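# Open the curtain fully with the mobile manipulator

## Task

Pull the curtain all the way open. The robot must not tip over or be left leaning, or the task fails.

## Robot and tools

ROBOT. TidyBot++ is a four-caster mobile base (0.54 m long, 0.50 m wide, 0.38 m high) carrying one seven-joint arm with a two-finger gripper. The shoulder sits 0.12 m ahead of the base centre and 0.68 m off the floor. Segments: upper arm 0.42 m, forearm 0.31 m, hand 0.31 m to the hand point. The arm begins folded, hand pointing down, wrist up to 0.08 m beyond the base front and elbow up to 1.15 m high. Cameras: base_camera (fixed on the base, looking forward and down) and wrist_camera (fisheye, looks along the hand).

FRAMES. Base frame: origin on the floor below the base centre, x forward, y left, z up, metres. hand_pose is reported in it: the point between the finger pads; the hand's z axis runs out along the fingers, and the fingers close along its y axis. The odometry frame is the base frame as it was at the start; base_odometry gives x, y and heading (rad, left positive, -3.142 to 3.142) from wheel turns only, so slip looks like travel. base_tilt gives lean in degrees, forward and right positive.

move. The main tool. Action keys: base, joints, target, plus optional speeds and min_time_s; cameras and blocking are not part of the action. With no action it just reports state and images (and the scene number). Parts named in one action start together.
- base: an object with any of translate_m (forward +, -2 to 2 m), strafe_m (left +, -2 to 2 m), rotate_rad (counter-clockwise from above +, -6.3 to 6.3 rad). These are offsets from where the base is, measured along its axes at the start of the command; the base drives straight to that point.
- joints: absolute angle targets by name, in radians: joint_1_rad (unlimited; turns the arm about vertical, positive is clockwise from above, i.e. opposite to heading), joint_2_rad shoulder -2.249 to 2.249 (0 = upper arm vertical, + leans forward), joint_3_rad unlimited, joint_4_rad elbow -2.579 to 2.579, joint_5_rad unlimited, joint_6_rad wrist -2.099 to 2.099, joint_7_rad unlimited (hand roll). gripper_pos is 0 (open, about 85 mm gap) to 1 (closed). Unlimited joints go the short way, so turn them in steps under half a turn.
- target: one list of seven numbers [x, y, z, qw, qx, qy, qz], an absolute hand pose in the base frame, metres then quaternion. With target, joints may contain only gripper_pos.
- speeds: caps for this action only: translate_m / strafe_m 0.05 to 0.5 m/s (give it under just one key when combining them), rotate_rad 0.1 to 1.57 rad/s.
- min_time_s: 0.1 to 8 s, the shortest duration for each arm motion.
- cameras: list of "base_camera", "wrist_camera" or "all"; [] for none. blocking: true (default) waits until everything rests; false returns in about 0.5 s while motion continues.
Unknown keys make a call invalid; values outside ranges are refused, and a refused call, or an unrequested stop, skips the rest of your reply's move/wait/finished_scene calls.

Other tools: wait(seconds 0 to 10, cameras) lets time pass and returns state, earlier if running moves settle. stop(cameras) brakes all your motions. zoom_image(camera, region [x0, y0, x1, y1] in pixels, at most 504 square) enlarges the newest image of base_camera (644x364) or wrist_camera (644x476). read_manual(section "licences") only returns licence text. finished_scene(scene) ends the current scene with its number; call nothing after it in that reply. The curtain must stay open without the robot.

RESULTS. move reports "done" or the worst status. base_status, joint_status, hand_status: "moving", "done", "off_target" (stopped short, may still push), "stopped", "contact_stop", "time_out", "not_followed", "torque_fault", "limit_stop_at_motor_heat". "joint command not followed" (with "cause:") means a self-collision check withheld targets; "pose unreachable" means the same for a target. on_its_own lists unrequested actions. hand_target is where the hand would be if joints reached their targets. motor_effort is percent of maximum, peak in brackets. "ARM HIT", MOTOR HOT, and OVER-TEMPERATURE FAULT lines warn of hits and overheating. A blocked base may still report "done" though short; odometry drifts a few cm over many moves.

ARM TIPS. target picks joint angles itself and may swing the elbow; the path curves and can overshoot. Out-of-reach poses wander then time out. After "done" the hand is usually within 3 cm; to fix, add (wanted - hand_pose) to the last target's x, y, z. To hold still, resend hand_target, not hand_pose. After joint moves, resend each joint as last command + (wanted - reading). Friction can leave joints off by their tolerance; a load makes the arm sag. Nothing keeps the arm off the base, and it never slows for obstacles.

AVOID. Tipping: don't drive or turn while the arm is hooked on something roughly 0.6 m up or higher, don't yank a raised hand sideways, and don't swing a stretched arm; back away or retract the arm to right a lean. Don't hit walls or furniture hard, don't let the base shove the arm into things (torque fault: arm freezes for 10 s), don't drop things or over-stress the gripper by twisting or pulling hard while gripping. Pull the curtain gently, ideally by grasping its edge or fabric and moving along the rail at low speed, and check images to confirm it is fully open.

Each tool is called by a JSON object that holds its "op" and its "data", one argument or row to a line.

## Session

{"op": "move", "data": {
  "joints": {"joint_6_rad": 0.9},
  "base": {"rotate_rad": 1.45},
  "cameras": ["wrist_camera"]
}}

Scene clock: 2.33 s.
move: done
base_odometry: x=+0.000 y=+0.000 heading=+1.449
base_tilt: forward=+0.1 right=+0.3
base_status: done
joint_positions: joint_1_rad=-0.025 joint_2_rad=-0.398 joint_3_rad=+3.136 joint_4_rad=-2.533 joint_5_rad=+0.005 joint_6_rad=+0.804 joint_7_rad=+1.547 gripper_pos=+0.000
joint_status: all done
motor_effort: joint_1_rad=+0(1) joint_2_rad=-4(6) joint_3_rad=+0(1) joint_4_rad=+16(18) joint_5_rad=+0(1) joint_6_rad=+9(10) joint_7_rad=-1(1)
hand_pose: x=+0.5237 y=+0.0152 z=+0.9756 quat_wxyz=(-0.020, +0.617, +0.005, +0.786) (m; base frame)
hand_target: x=+0.5152 y=+0.0150 z=+1.0042 quat_wxyz=(-0.021, +0.579, +0.005, +0.815) (m; base frame)
hand_status: not commanded
pictures: wrist_camera
camera_calibration:
wrist_camera: T_world_to_cam=[[0.0366426, -0.998761, -0.033663, 0.0297674], [0.244364, 0.0416181, -0.96879, 0.876424], [0.968991, 0.0272729, 0.245586, -0.614216], [0, 0, 0, 1]] pos_world=[0.379913, 0.0100069, 1.00092]

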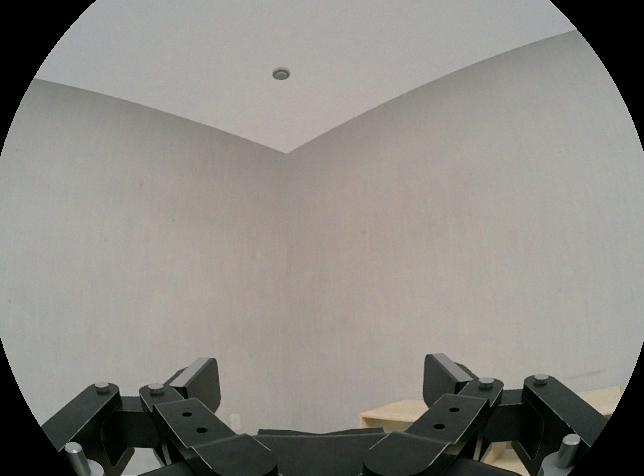

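{"op": "move", "data": {
  "base": {"rotate_rad": -2.1},
  "cameras": ["wrist_camera"]
}}

Scene clock: 20.53 s.
move: done
base_odometry: x=+0.000 y=+0.000 heading=-0.650
base_tilt: forward=+0.1 right=+0.3
base_status: done
joint_positions: joint_1_rad=-0.025 joint_2_rad=-0.398 joint_3_rad=+3.136 joint_4_rad=-2.533 joint_5_rad=+0.005 joint_6_rad=+0.804 joint_7_rad=+1.547 gripper_pos=+0.000
joint_status: not commanded
motor_effort: joint_1_rad=+0(1) joint_2_rad=-4(6) joint_3_rad=+1(2) joint_4_rad=+17(17) joint_5_rad=+0(2) joint_6_rad=+9(10) joint_7_rad=-1(1)
hand_pose: x=+0.5237 y=+0.0153 z=+0.9756 quat_wxyz=(-0.020, +0.617, +0.005, +0.786) (m; base frame)
hand_target: x=+0.5152 y=+0.0150 z=+1.0042 quat_wxyz=(-0.021, +0.579, +0.005, +0.815) (m; base frame)
hand_status: not commanded
pictures: wrist_camera
camera_calibration:
wrist_camera: T_world_to_cam=[[0.0370312, -0.99875, -0.0335711, 0.0297277], [0.244348, 0.041624, -0.968794, 0.876426], [0.96898, 0.0276725, 0.245584, -0.614219], [0, 0, 0, 1]] pos_world=[0.379912, 0.0102072, 1.00092]

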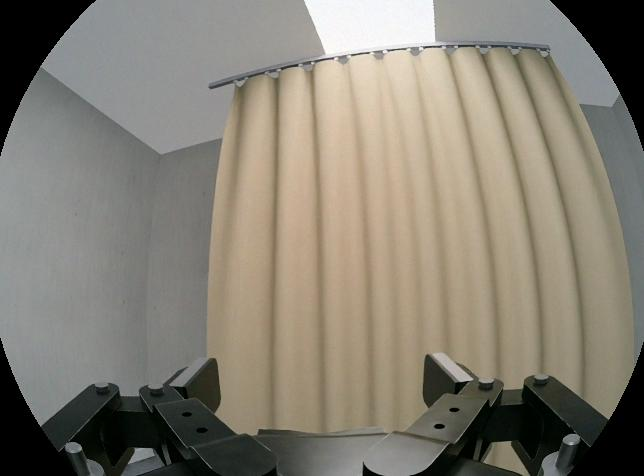

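{"op": "move", "data": {
  "base": {"translate_m": 1.301, "strafe_m": 1.007, "rotate_rad": -0.205},
  "joints": {"joint_1_rad": -0.36, "joint_2_rad": 0.487, "joint_3_rad": 3.2, "joint_4_rad": -1.39, "joint_5_rad": -1.75, "joint_6_rad": 1.87, "joint_7_rad": 2.77},
  "min_time_s": 2.5,
  "cameras": ["all"]
}}

Scene clock: 42.67 s.
move: done
base_odometry: x=+1.645 y=+0.014 heading=-0.855
base_tilt: forward=+0.1 right=+0.3
base_status: done
joint_positions: joint_1_rad=-0.351 joint_2_rad=+0.449 joint_3_rad=+3.182 joint_4_rad=-1.414 joint_5_rad=-1.697 joint_6_rad=+1.787 joint_7_rad=+2.726 gripper_pos=+0.000
joint_status: all done
motor_effort: joint_1_rad=+1(2) joint_2_rad=-27(29) joint_3_rad=+2(3) joint_4_rad=+12(19) joint_5_rad=+8(9) joint_6_rad=+3(9) joint_7_rad=-1(2)
hand_pose: x=+0.5998 y=-0.1546 z=+0.9582 quat_wxyz=(+0.444, +0.501, -0.519, +0.532) (m; base frame)
hand_target: x=+0.5805 y=-0.1518 z=+0.9442 quat_wxyz=(+0.487, +0.495, -0.529, +0.489) (m; base frame)
hand_status: not commanded
pictures: base_camera, wrist_camera
camera_calibration:
wrist_camera: T_world_to_cam=[[-0.990655, -0.0610891, -0.121947, 0.702669], [0.119673, 0.0396012, -0.992023, 0.944625], [0.0654311, -0.997346, -0.0319204, -0.0295313], [0, 0, 0, 1]] pos_world=[0.584989, -0.0239358, 1.02184]

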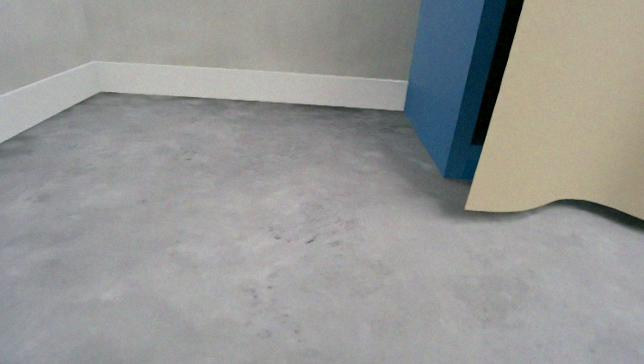

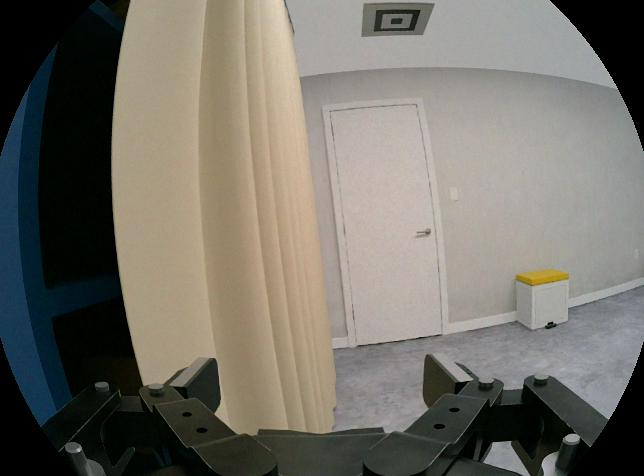

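{"op": "move", "data": {
  "base": {"translate_m": 0.145, "strafe_m": 0.01, "rotate_rad": 0.0},
  "cameras": ["base_camera","wrist_camera"]
}}

Scene clock: 61.70 s.
move: done
base_odometry: x=+1.748 y=-0.089 heading=-0.855
base_tilt: forward=+0.1 right=+0.3
base_status: done
joint_positions: joint_1_rad=-0.352 joint_2_rad=+0.460 joint_3_rad=+3.182 joint_4_rad=-1.411 joint_5_rad=-1.700 joint_6_rad=+1.793 joint_7_rad=+2.726 gripper_pos=+0.000
joint_status: not commanded
motor_effort: joint_1_rad=+1(1) joint_2_rad=-27(31) joint_3_rad=+2(3) joint_4_rad=+13(14) joint_5_rad=+8(9) joint_6_rad=+4(4) joint_7_rad=-1(1)
hand_pose: x=+0.6009 y=-0.1534 z=+0.9544 quat_wxyz=(+0.449, +0.501, -0.518, +0.529) (m; base frame)
hand_target: x=+0.5805 y=-0.1518 z=+0.9442 quat_wxyz=(+0.487, +0.495, -0.529, +0.489) (m; base frame)
hand_status: not commanded
pictures: base_camera, wrist_camera
camera_calibration:
wrist_camera: T_world_to_cam=[[-0.992021, -0.0546427, -0.113613, 0.697141], [0.111752, 0.0360004, -0.993084, 0.946053], [0.0583549, -0.997857, -0.0296067, -0.0266289], [0, 0, 0, 1]] pos_world=[0.587409, -0.0225365, 1.01793]

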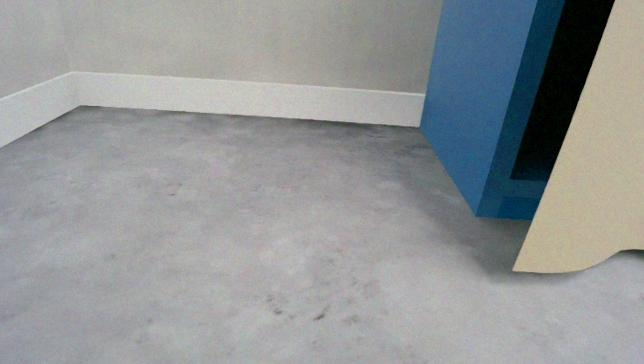

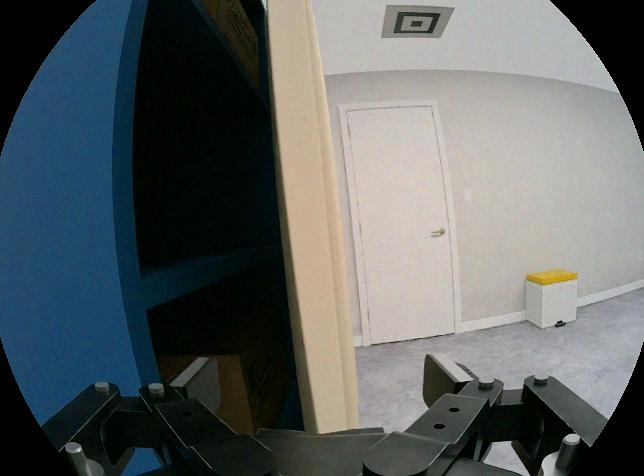

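{"op": "move", "data": {
  "base": {"strafe_m": -0.195},
  "speeds": {"strafe_m": 0.25}
}}

{"op": "move", "data": {
  "joints": {"gripper_pos": 1},
  "cameras": ["base_camera","wrist_camera"]
}}

Scene clock: 75.43 s.
move: done
base_odometry: x=+1.601 y=-0.217 heading=-0.855
base_tilt: forward=+0.1 right=+0.3
base_status: done
joint_positions: joint_1_rad=-0.356 joint_2_rad=+0.460 joint_3_rad=+3.190 joint_4_rad=-1.411 joint_5_rad=-1.700 joint_6_rad=+1.793 joint_7_rad=+2.726 gripper_pos=+0.000
joint_status: not commanded
motor_effort: joint_1_rad=+1(3) joint_2_rad=-26(29) joint_3_rad=+2(4) joint_4_rad=+13(14) joint_5_rad=+8(9) joint_6_rad=+4(4) joint_7_rad=-1(1)
hand_pose: x=+0.6001 y=-0.1539 z=+0.9554 quat_wxyz=(+0.450, +0.499, -0.518, +0.529) (m; base frame)
hand_target: x=+0.5805 y=-0.1518 z=+0.9442 quat_wxyz=(+0.487, +0.495, -0.529, +0.489) (m; base frame)
hand_status: not commanded
pictures: none

Scene clock: 76.53 s.
move: done
base_odometry: x=+1.601 y=-0.217 heading=-0.855
base_tilt: forward=+0.1 right=+0.3
base_status: not commanded
joint_positions: joint_1_rad=-0.356 joint_2_rad=+0.460 joint_3_rad=+3.190 joint_4_rad=-1.411 joint_5_rad=-1.700 joint_6_rad=+1.793 joint_7_rad=+2.726 gripper_pos=+0.990
joint_status: all done
motor_effort: joint_1_rad=+0(1) joint_2_rad=-27(28) joint_3_rad=+2(3) joint_4_rad=+13(13) joint_5_rad=+8(9) joint_6_rad=+4(4) joint_7_rad=-1(1)
hand_pose: x=+0.6001 y=-0.1539 z=+0.9554 quat_wxyz=(+0.450, +0.499, -0.518, +0.529) (m; base frame)
hand_target: x=+0.5805 y=-0.1518 z=+0.9442 quat_wxyz=(+0.487, +0.495, -0.529, +0.489) (m; base frame)
hand_status: not commanded
pictures: base_camera, wrist_camera
camera_calibration:
wrist_camera: T_world_to_cam=[[-0.992047, -0.0520549, -0.114597, 0.697861], [0.113, 0.0326482, -0.993058, 0.945771], [0.055435, -0.99811, -0.0265064, -0.0282338], [0, 0, 0, 1]] pos_world=[0.587004, -0.0227311, 1.01843]

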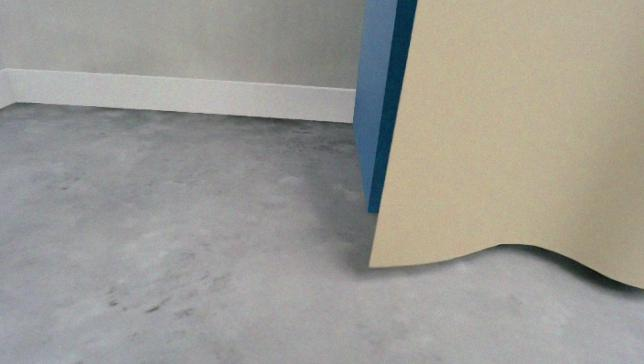

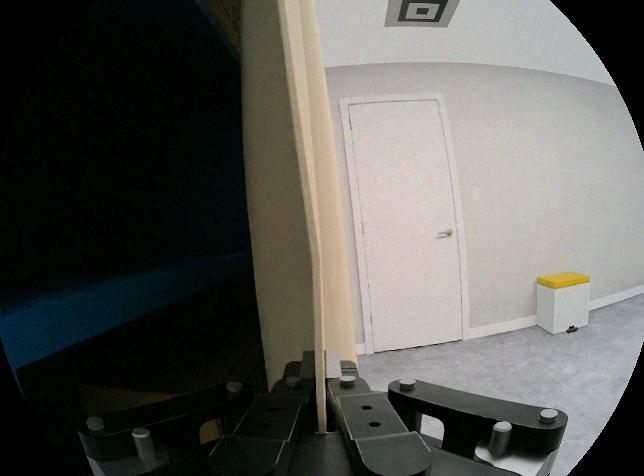

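{"op": "move", "data": {
  "base": {"strafe_m": -1.6},
  "speeds": {"strafe_m": 0.25}
}}

{"op": "move", "data": {
  "base": {"strafe_m": -0.28},
  "speeds": {"strafe_m": 0.2},
  "cameras": ["base_camera","wrist_camera"]
}}

Scene clock: 92.40 s.
move: done
base_odometry: x=+0.394 y=-1.267 heading=-0.854
base_tilt: forward=+0.1 right=+0.3
base_status: done
joint_positions: joint_1_rad=-0.373 joint_2_rad=+0.460 joint_3_rad=+3.198 joint_4_rad=-1.382 joint_5_rad=-1.700 joint_6_rad=+1.827 joint_7_rad=+2.726 gripper_pos=+0.990
joint_status: not commanded
motor_effort: joint_1_rad=+3(5) joint_2_rad=-22(29) joint_3_rad=+1(4) joint_4_rad=+9(13) joint_5_rad=-2(9) joint_6_rad=-1(4) joint_7_rad=-1(1)
hand_pose: x=+0.5942 y=-0.1475 z=+0.9661 quat_wxyz=(+0.450, +0.485, -0.528, +0.533) (m; base frame)
hand_target: x=+0.5805 y=-0.1518 z=+0.9442 quat_wxyz=(+0.487, +0.495, -0.529, +0.489) (m; base frame)
hand_status: not commanded
pictures: none

Scene clock: 94.47 s.
move: done
base_odometry: x=+0.183 y=-1.451 heading=-0.854
base_tilt: forward=+0.1 right=+0.3
base_status: done
joint_positions: joint_1_rad=-0.388 joint_2_rad=+0.458 joint_3_rad=+3.199 joint_4_rad=-1.374 joint_5_rad=-1.673 joint_6_rad=+1.833 joint_7_rad=+2.727 gripper_pos=+0.990
joint_status: not commanded
motor_effort: joint_1_rad=+7(8) joint_2_rad=-18(24) joint_3_rad=+2(4) joint_4_rad=+7(9) joint_5_rad=-11(11) joint_6_rad=-4(4) joint_7_rad=-1(1)
hand_pose: x=+0.5966 y=-0.1407 z=+0.9771 quat_wxyz=(+0.446, +0.479, -0.522, +0.547) (m; base frame)
hand_target: x=+0.5805 y=-0.1518 z=+0.9442 quat_wxyz=(+0.487, +0.495, -0.529, +0.489) (m; base frame)
hand_status: not commanded
pictures: base_camera, wrist_camera
camera_calibration:
wrist_camera: T_world_to_cam=[[-0.986042, -0.0506918, -0.158594, 0.737032], [0.158557, 0.00477052, -0.987338, 0.930669], [0.0508065, -0.998703, 0.00333361, -0.0408257], [0, 0, 0, 1]] pos_world=[0.581254, -0.007851, 1.03591]

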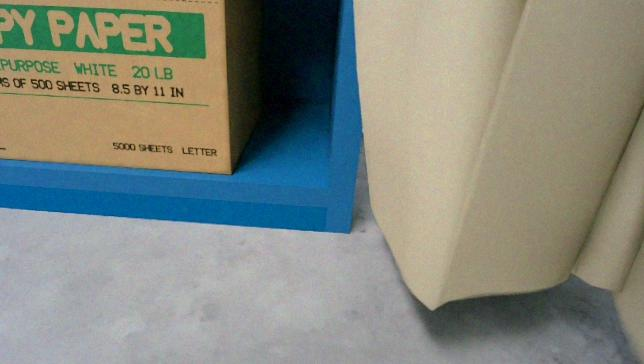

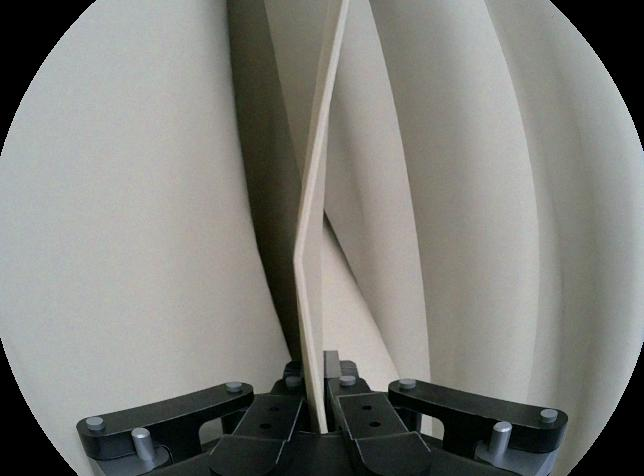

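{"op": "move", "data": {
  "base": {"strafe_m": -0.2},
  "speeds": {"strafe_m": 0.15}
}}

Scene clock: 101.17 s.
move: done
base_odometry: x=+0.032 y=-1.582 heading=-0.854
base_tilt: forward=+0.0 right=+0.3
base_status: done
joint_positions: joint_1_rad=-0.417 joint_2_rad=+0.438 joint_3_rad=+3.199 joint_4_rad=-1.349 joint_5_rad=-1.606 joint_6_rad=+1.835 joint_7_rad=+2.727 gripper_pos=+0.990
joint_status: not commanded
motor_effort: joint_1_rad=+13(14) joint_2_rad=-14(20) joint_3_rad=+4(4) joint_4_rad=+3(7) joint_5_rad=-20(22) joint_6_rad=-4(5) joint_7_rad=-1(1)
hand_pose: x=+0.6005 y=-0.1278 z=+1.0101 quat_wxyz=(+0.428, +0.462, -0.513, +0.583) (m; base frame)
hand_target: x=+0.5805 y=-0.1518 z=+0.9442 quat_wxyz=(+0.487, +0.495, -0.529, +0.489) (m; base frame)
hand_status: not commanded
pictures: none

{"op": "move", "data": {
  "base": {"strafe_m": -0.08},
  "speeds": {"strafe_m": 0.15}
}}

{"op": "move", "data": {
  "base": {"strafe_m": 0.35},
  "speeds": {"strafe_m": 0.25}
}}

{"op": "move", "data": {
  "joints": {"gripper_pos": 0}
}}

{"op": "move", "data": {
  "base": {"strafe_m": 0.3},
  "speeds": {"strafe_m": 0.3}
}}

{"op": "move", "data": {
  "base": {"translate_m": -0.8},
  "joints": {"joint_1_rad": 0.0, "joint_2_rad": -0.33, "joint_3_rad": 3.14, "joint_4_rad": -2.45, "joint_5_rad": 0.0, "joint_6_rad": 1.05, "joint_7_rad": 1.57},
  "cameras": ["wrist_camera"]
}}

Scene clock: 113.60 s.
move: done
base_odometry: x=-0.028 y=-1.635 heading=-0.853
base_tilt: forward=+0.1 right=+0.3
base_status: done
joint_positions: joint_1_rad=-0.438 joint_2_rad=+0.425 joint_3_rad=+3.195 joint_4_rad=-1.337 joint_5_rad=-1.565 joint_6_rad=+1.836 joint_7_rad=+2.729 gripper_pos=+0.990
joint_status: not commanded
motor_effort: joint_1_rad=+16(17) joint_2_rad=-13(17) joint_3_rad=+5(6) joint_4_rad=+2(4) joint_5_rad=-26(29) joint_6_rad=-3(4) joint_7_rad=-1(1)
hand_pose: x=+0.6026 y=-0.1169 z=+1.0295 quat_wxyz=(+0.416, +0.454, -0.505, +0.605) (m; base frame)
hand_target: x=+0.5805 y=-0.1518 z=+0.9442 quat_wxyz=(+0.487, +0.495, -0.529, +0.489) (m; base frame)
hand_status: not commanded
pictures: none

Scene clock: 115.80 s.
move: done
base_odometry: x=+0.236 y=-1.405 heading=-0.853
base_tilt: forward=+0.1 right=+0.3
base_status: done
joint_positions: joint_1_rad=-0.375 joint_2_rad=+0.440 joint_3_rad=+3.195 joint_4_rad=-1.354 joint_5_rad=-1.689 joint_6_rad=+1.836 joint_7_rad=+2.729 gripper_pos=+0.990
joint_status: not commanded
motor_effort: joint_1_rad=+1(16) joint_2_rad=-25(27) joint_3_rad=+2(6) joint_4_rad=+12(13) joint_5_rad=+6(26) joint_6_rad=+1(3) joint_7_rad=-1(1)
hand_pose: x=+0.5900 y=-0.1474 z=+0.9836 quat_wxyz=(+0.436, +0.473, -0.540, +0.542) (m; base frame)
hand_target: x=+0.5805 y=-0.1518 z=+0.9442 quat_wxyz=(+0.487, +0.495, -0.529, +0.489) (m; base frame)
hand_status: not commanded
pictures: none

Scene clock: 116.90 s.
move: done
base_odometry: x=+0.236 y=-1.405 heading=-0.853
base_tilt: forward=+0.1 right=+0.3
base_status: not commanded
joint_positions: joint_1_rad=-0.375 joint_2_rad=+0.442 joint_3_rad=+3.195 joint_4_rad=-1.357 joint_5_rad=-1.704 joint_6_rad=+1.836 joint_7_rad=+2.729 gripper_pos=+0.000
joint_status: all done
motor_effort: joint_1_rad=+1(1) joint_2_rad=-27(28) joint_3_rad=+2(3) joint_4_rad=+13(13) joint_5_rad=+8(9) joint_6_rad=+2(3) joint_7_rad=-1(1)
hand_pose: x=+0.5892 y=-0.1472 z=+0.9776 quat_wxyz=(+0.437, +0.478, -0.542, +0.536) (m; base frame)
hand_target: x=+0.5805 y=-0.1518 z=+0.9442 quat_wxyz=(+0.487, +0.495, -0.529, +0.489) (m; base frame)
hand_status: not commanded
pictures: none

Scene clock: 118.73 s.
move: done
base_odometry: x=+0.462 y=-1.207 heading=-0.853
base_tilt: forward=+0.1 right=+0.3
base_status: done
joint_positions: joint_1_rad=-0.365 joint_2_rad=+0.443 joint_3_rad=+3.195 joint_4_rad=-1.357 joint_5_rad=-1.704 joint_6_rad=+1.836 joint_7_rad=+2.729 gripper_pos=+0.000
joint_status: not commanded
motor_effort: joint_1_rad=+0(4) joint_2_rad=-27(28) joint_3_rad=+2(4) joint_4_rad=+13(13) joint_5_rad=+8(9) joint_6_rad=+2(4) joint_7_rad=-1(1)
hand_pose: x=+0.5882 y=-0.1516 z=+0.9770 quat_wxyz=(+0.440, +0.475, -0.544, +0.533) (m; base frame)
hand_target: x=+0.5805 y=-0.1518 z=+0.9442 quat_wxyz=(+0.487, +0.495, -0.529, +0.489) (m; base frame)
hand_status: not commanded
pictures: none

Scene clock: 121.60 s.
move: done
base_odometry: x=-0.064 y=-0.604 heading=-0.853
base_tilt: forward=+0.0 right=+0.3
base_status: done
joint_positions: joint_1_rad=-0.017 joint_2_rad=-0.311 joint_3_rad=+3.157 joint_4_rad=-2.416 joint_5_rad=-0.055 joint_6_rad=+1.138 joint_7_rad=+1.615 gripper_pos=+0.000
joint_status: all done
motor_effort: joint_1_rad=+1(1) joint_2_rad=-6(31) joint_3_rad=+0(4) joint_4_rad=+16(18) joint_5_rad=+0(10) joint_6_rad=+8(8) joint_7_rad=-1(2)
hand_pose: x=+0.5172 y=-0.0153 z=+1.0984 quat_wxyz=(+0.019, +0.466, -0.019, +0.885) (m; base frame)
hand_target: x=+0.5238 y=+0.0022 z=+1.0652 quat_wxyz=(-0.001, +0.510, +0.000, +0.860) (m; base frame)
hand_status: not commanded
pictures: wrist_camera
camera_calibration:
wrist_camera: T_world_to_cam=[[-0.0463223, -0.998421, -0.031763, 0.0446296], [0.57311, -0.000519507, -0.819478, 0.663502], [0.818168, -0.0561638, 0.572229, -0.919322], [0, 0, 0, 1]] pos_world=[0.373968, -0.00672882, 1.07121]

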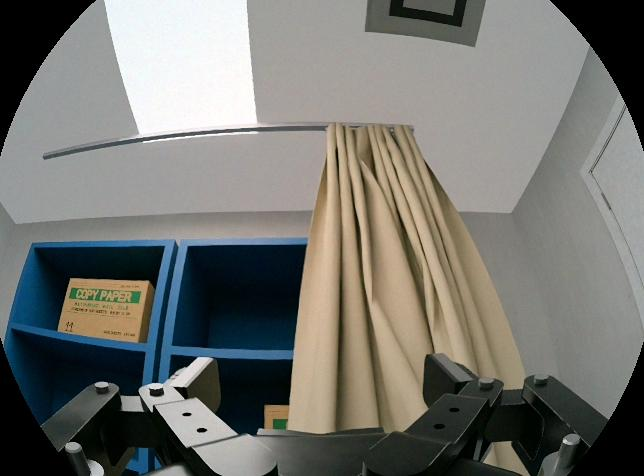

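{"op": "finished_scene", "data": {
  "scene": 3
}}

The scene is finished: the task was done.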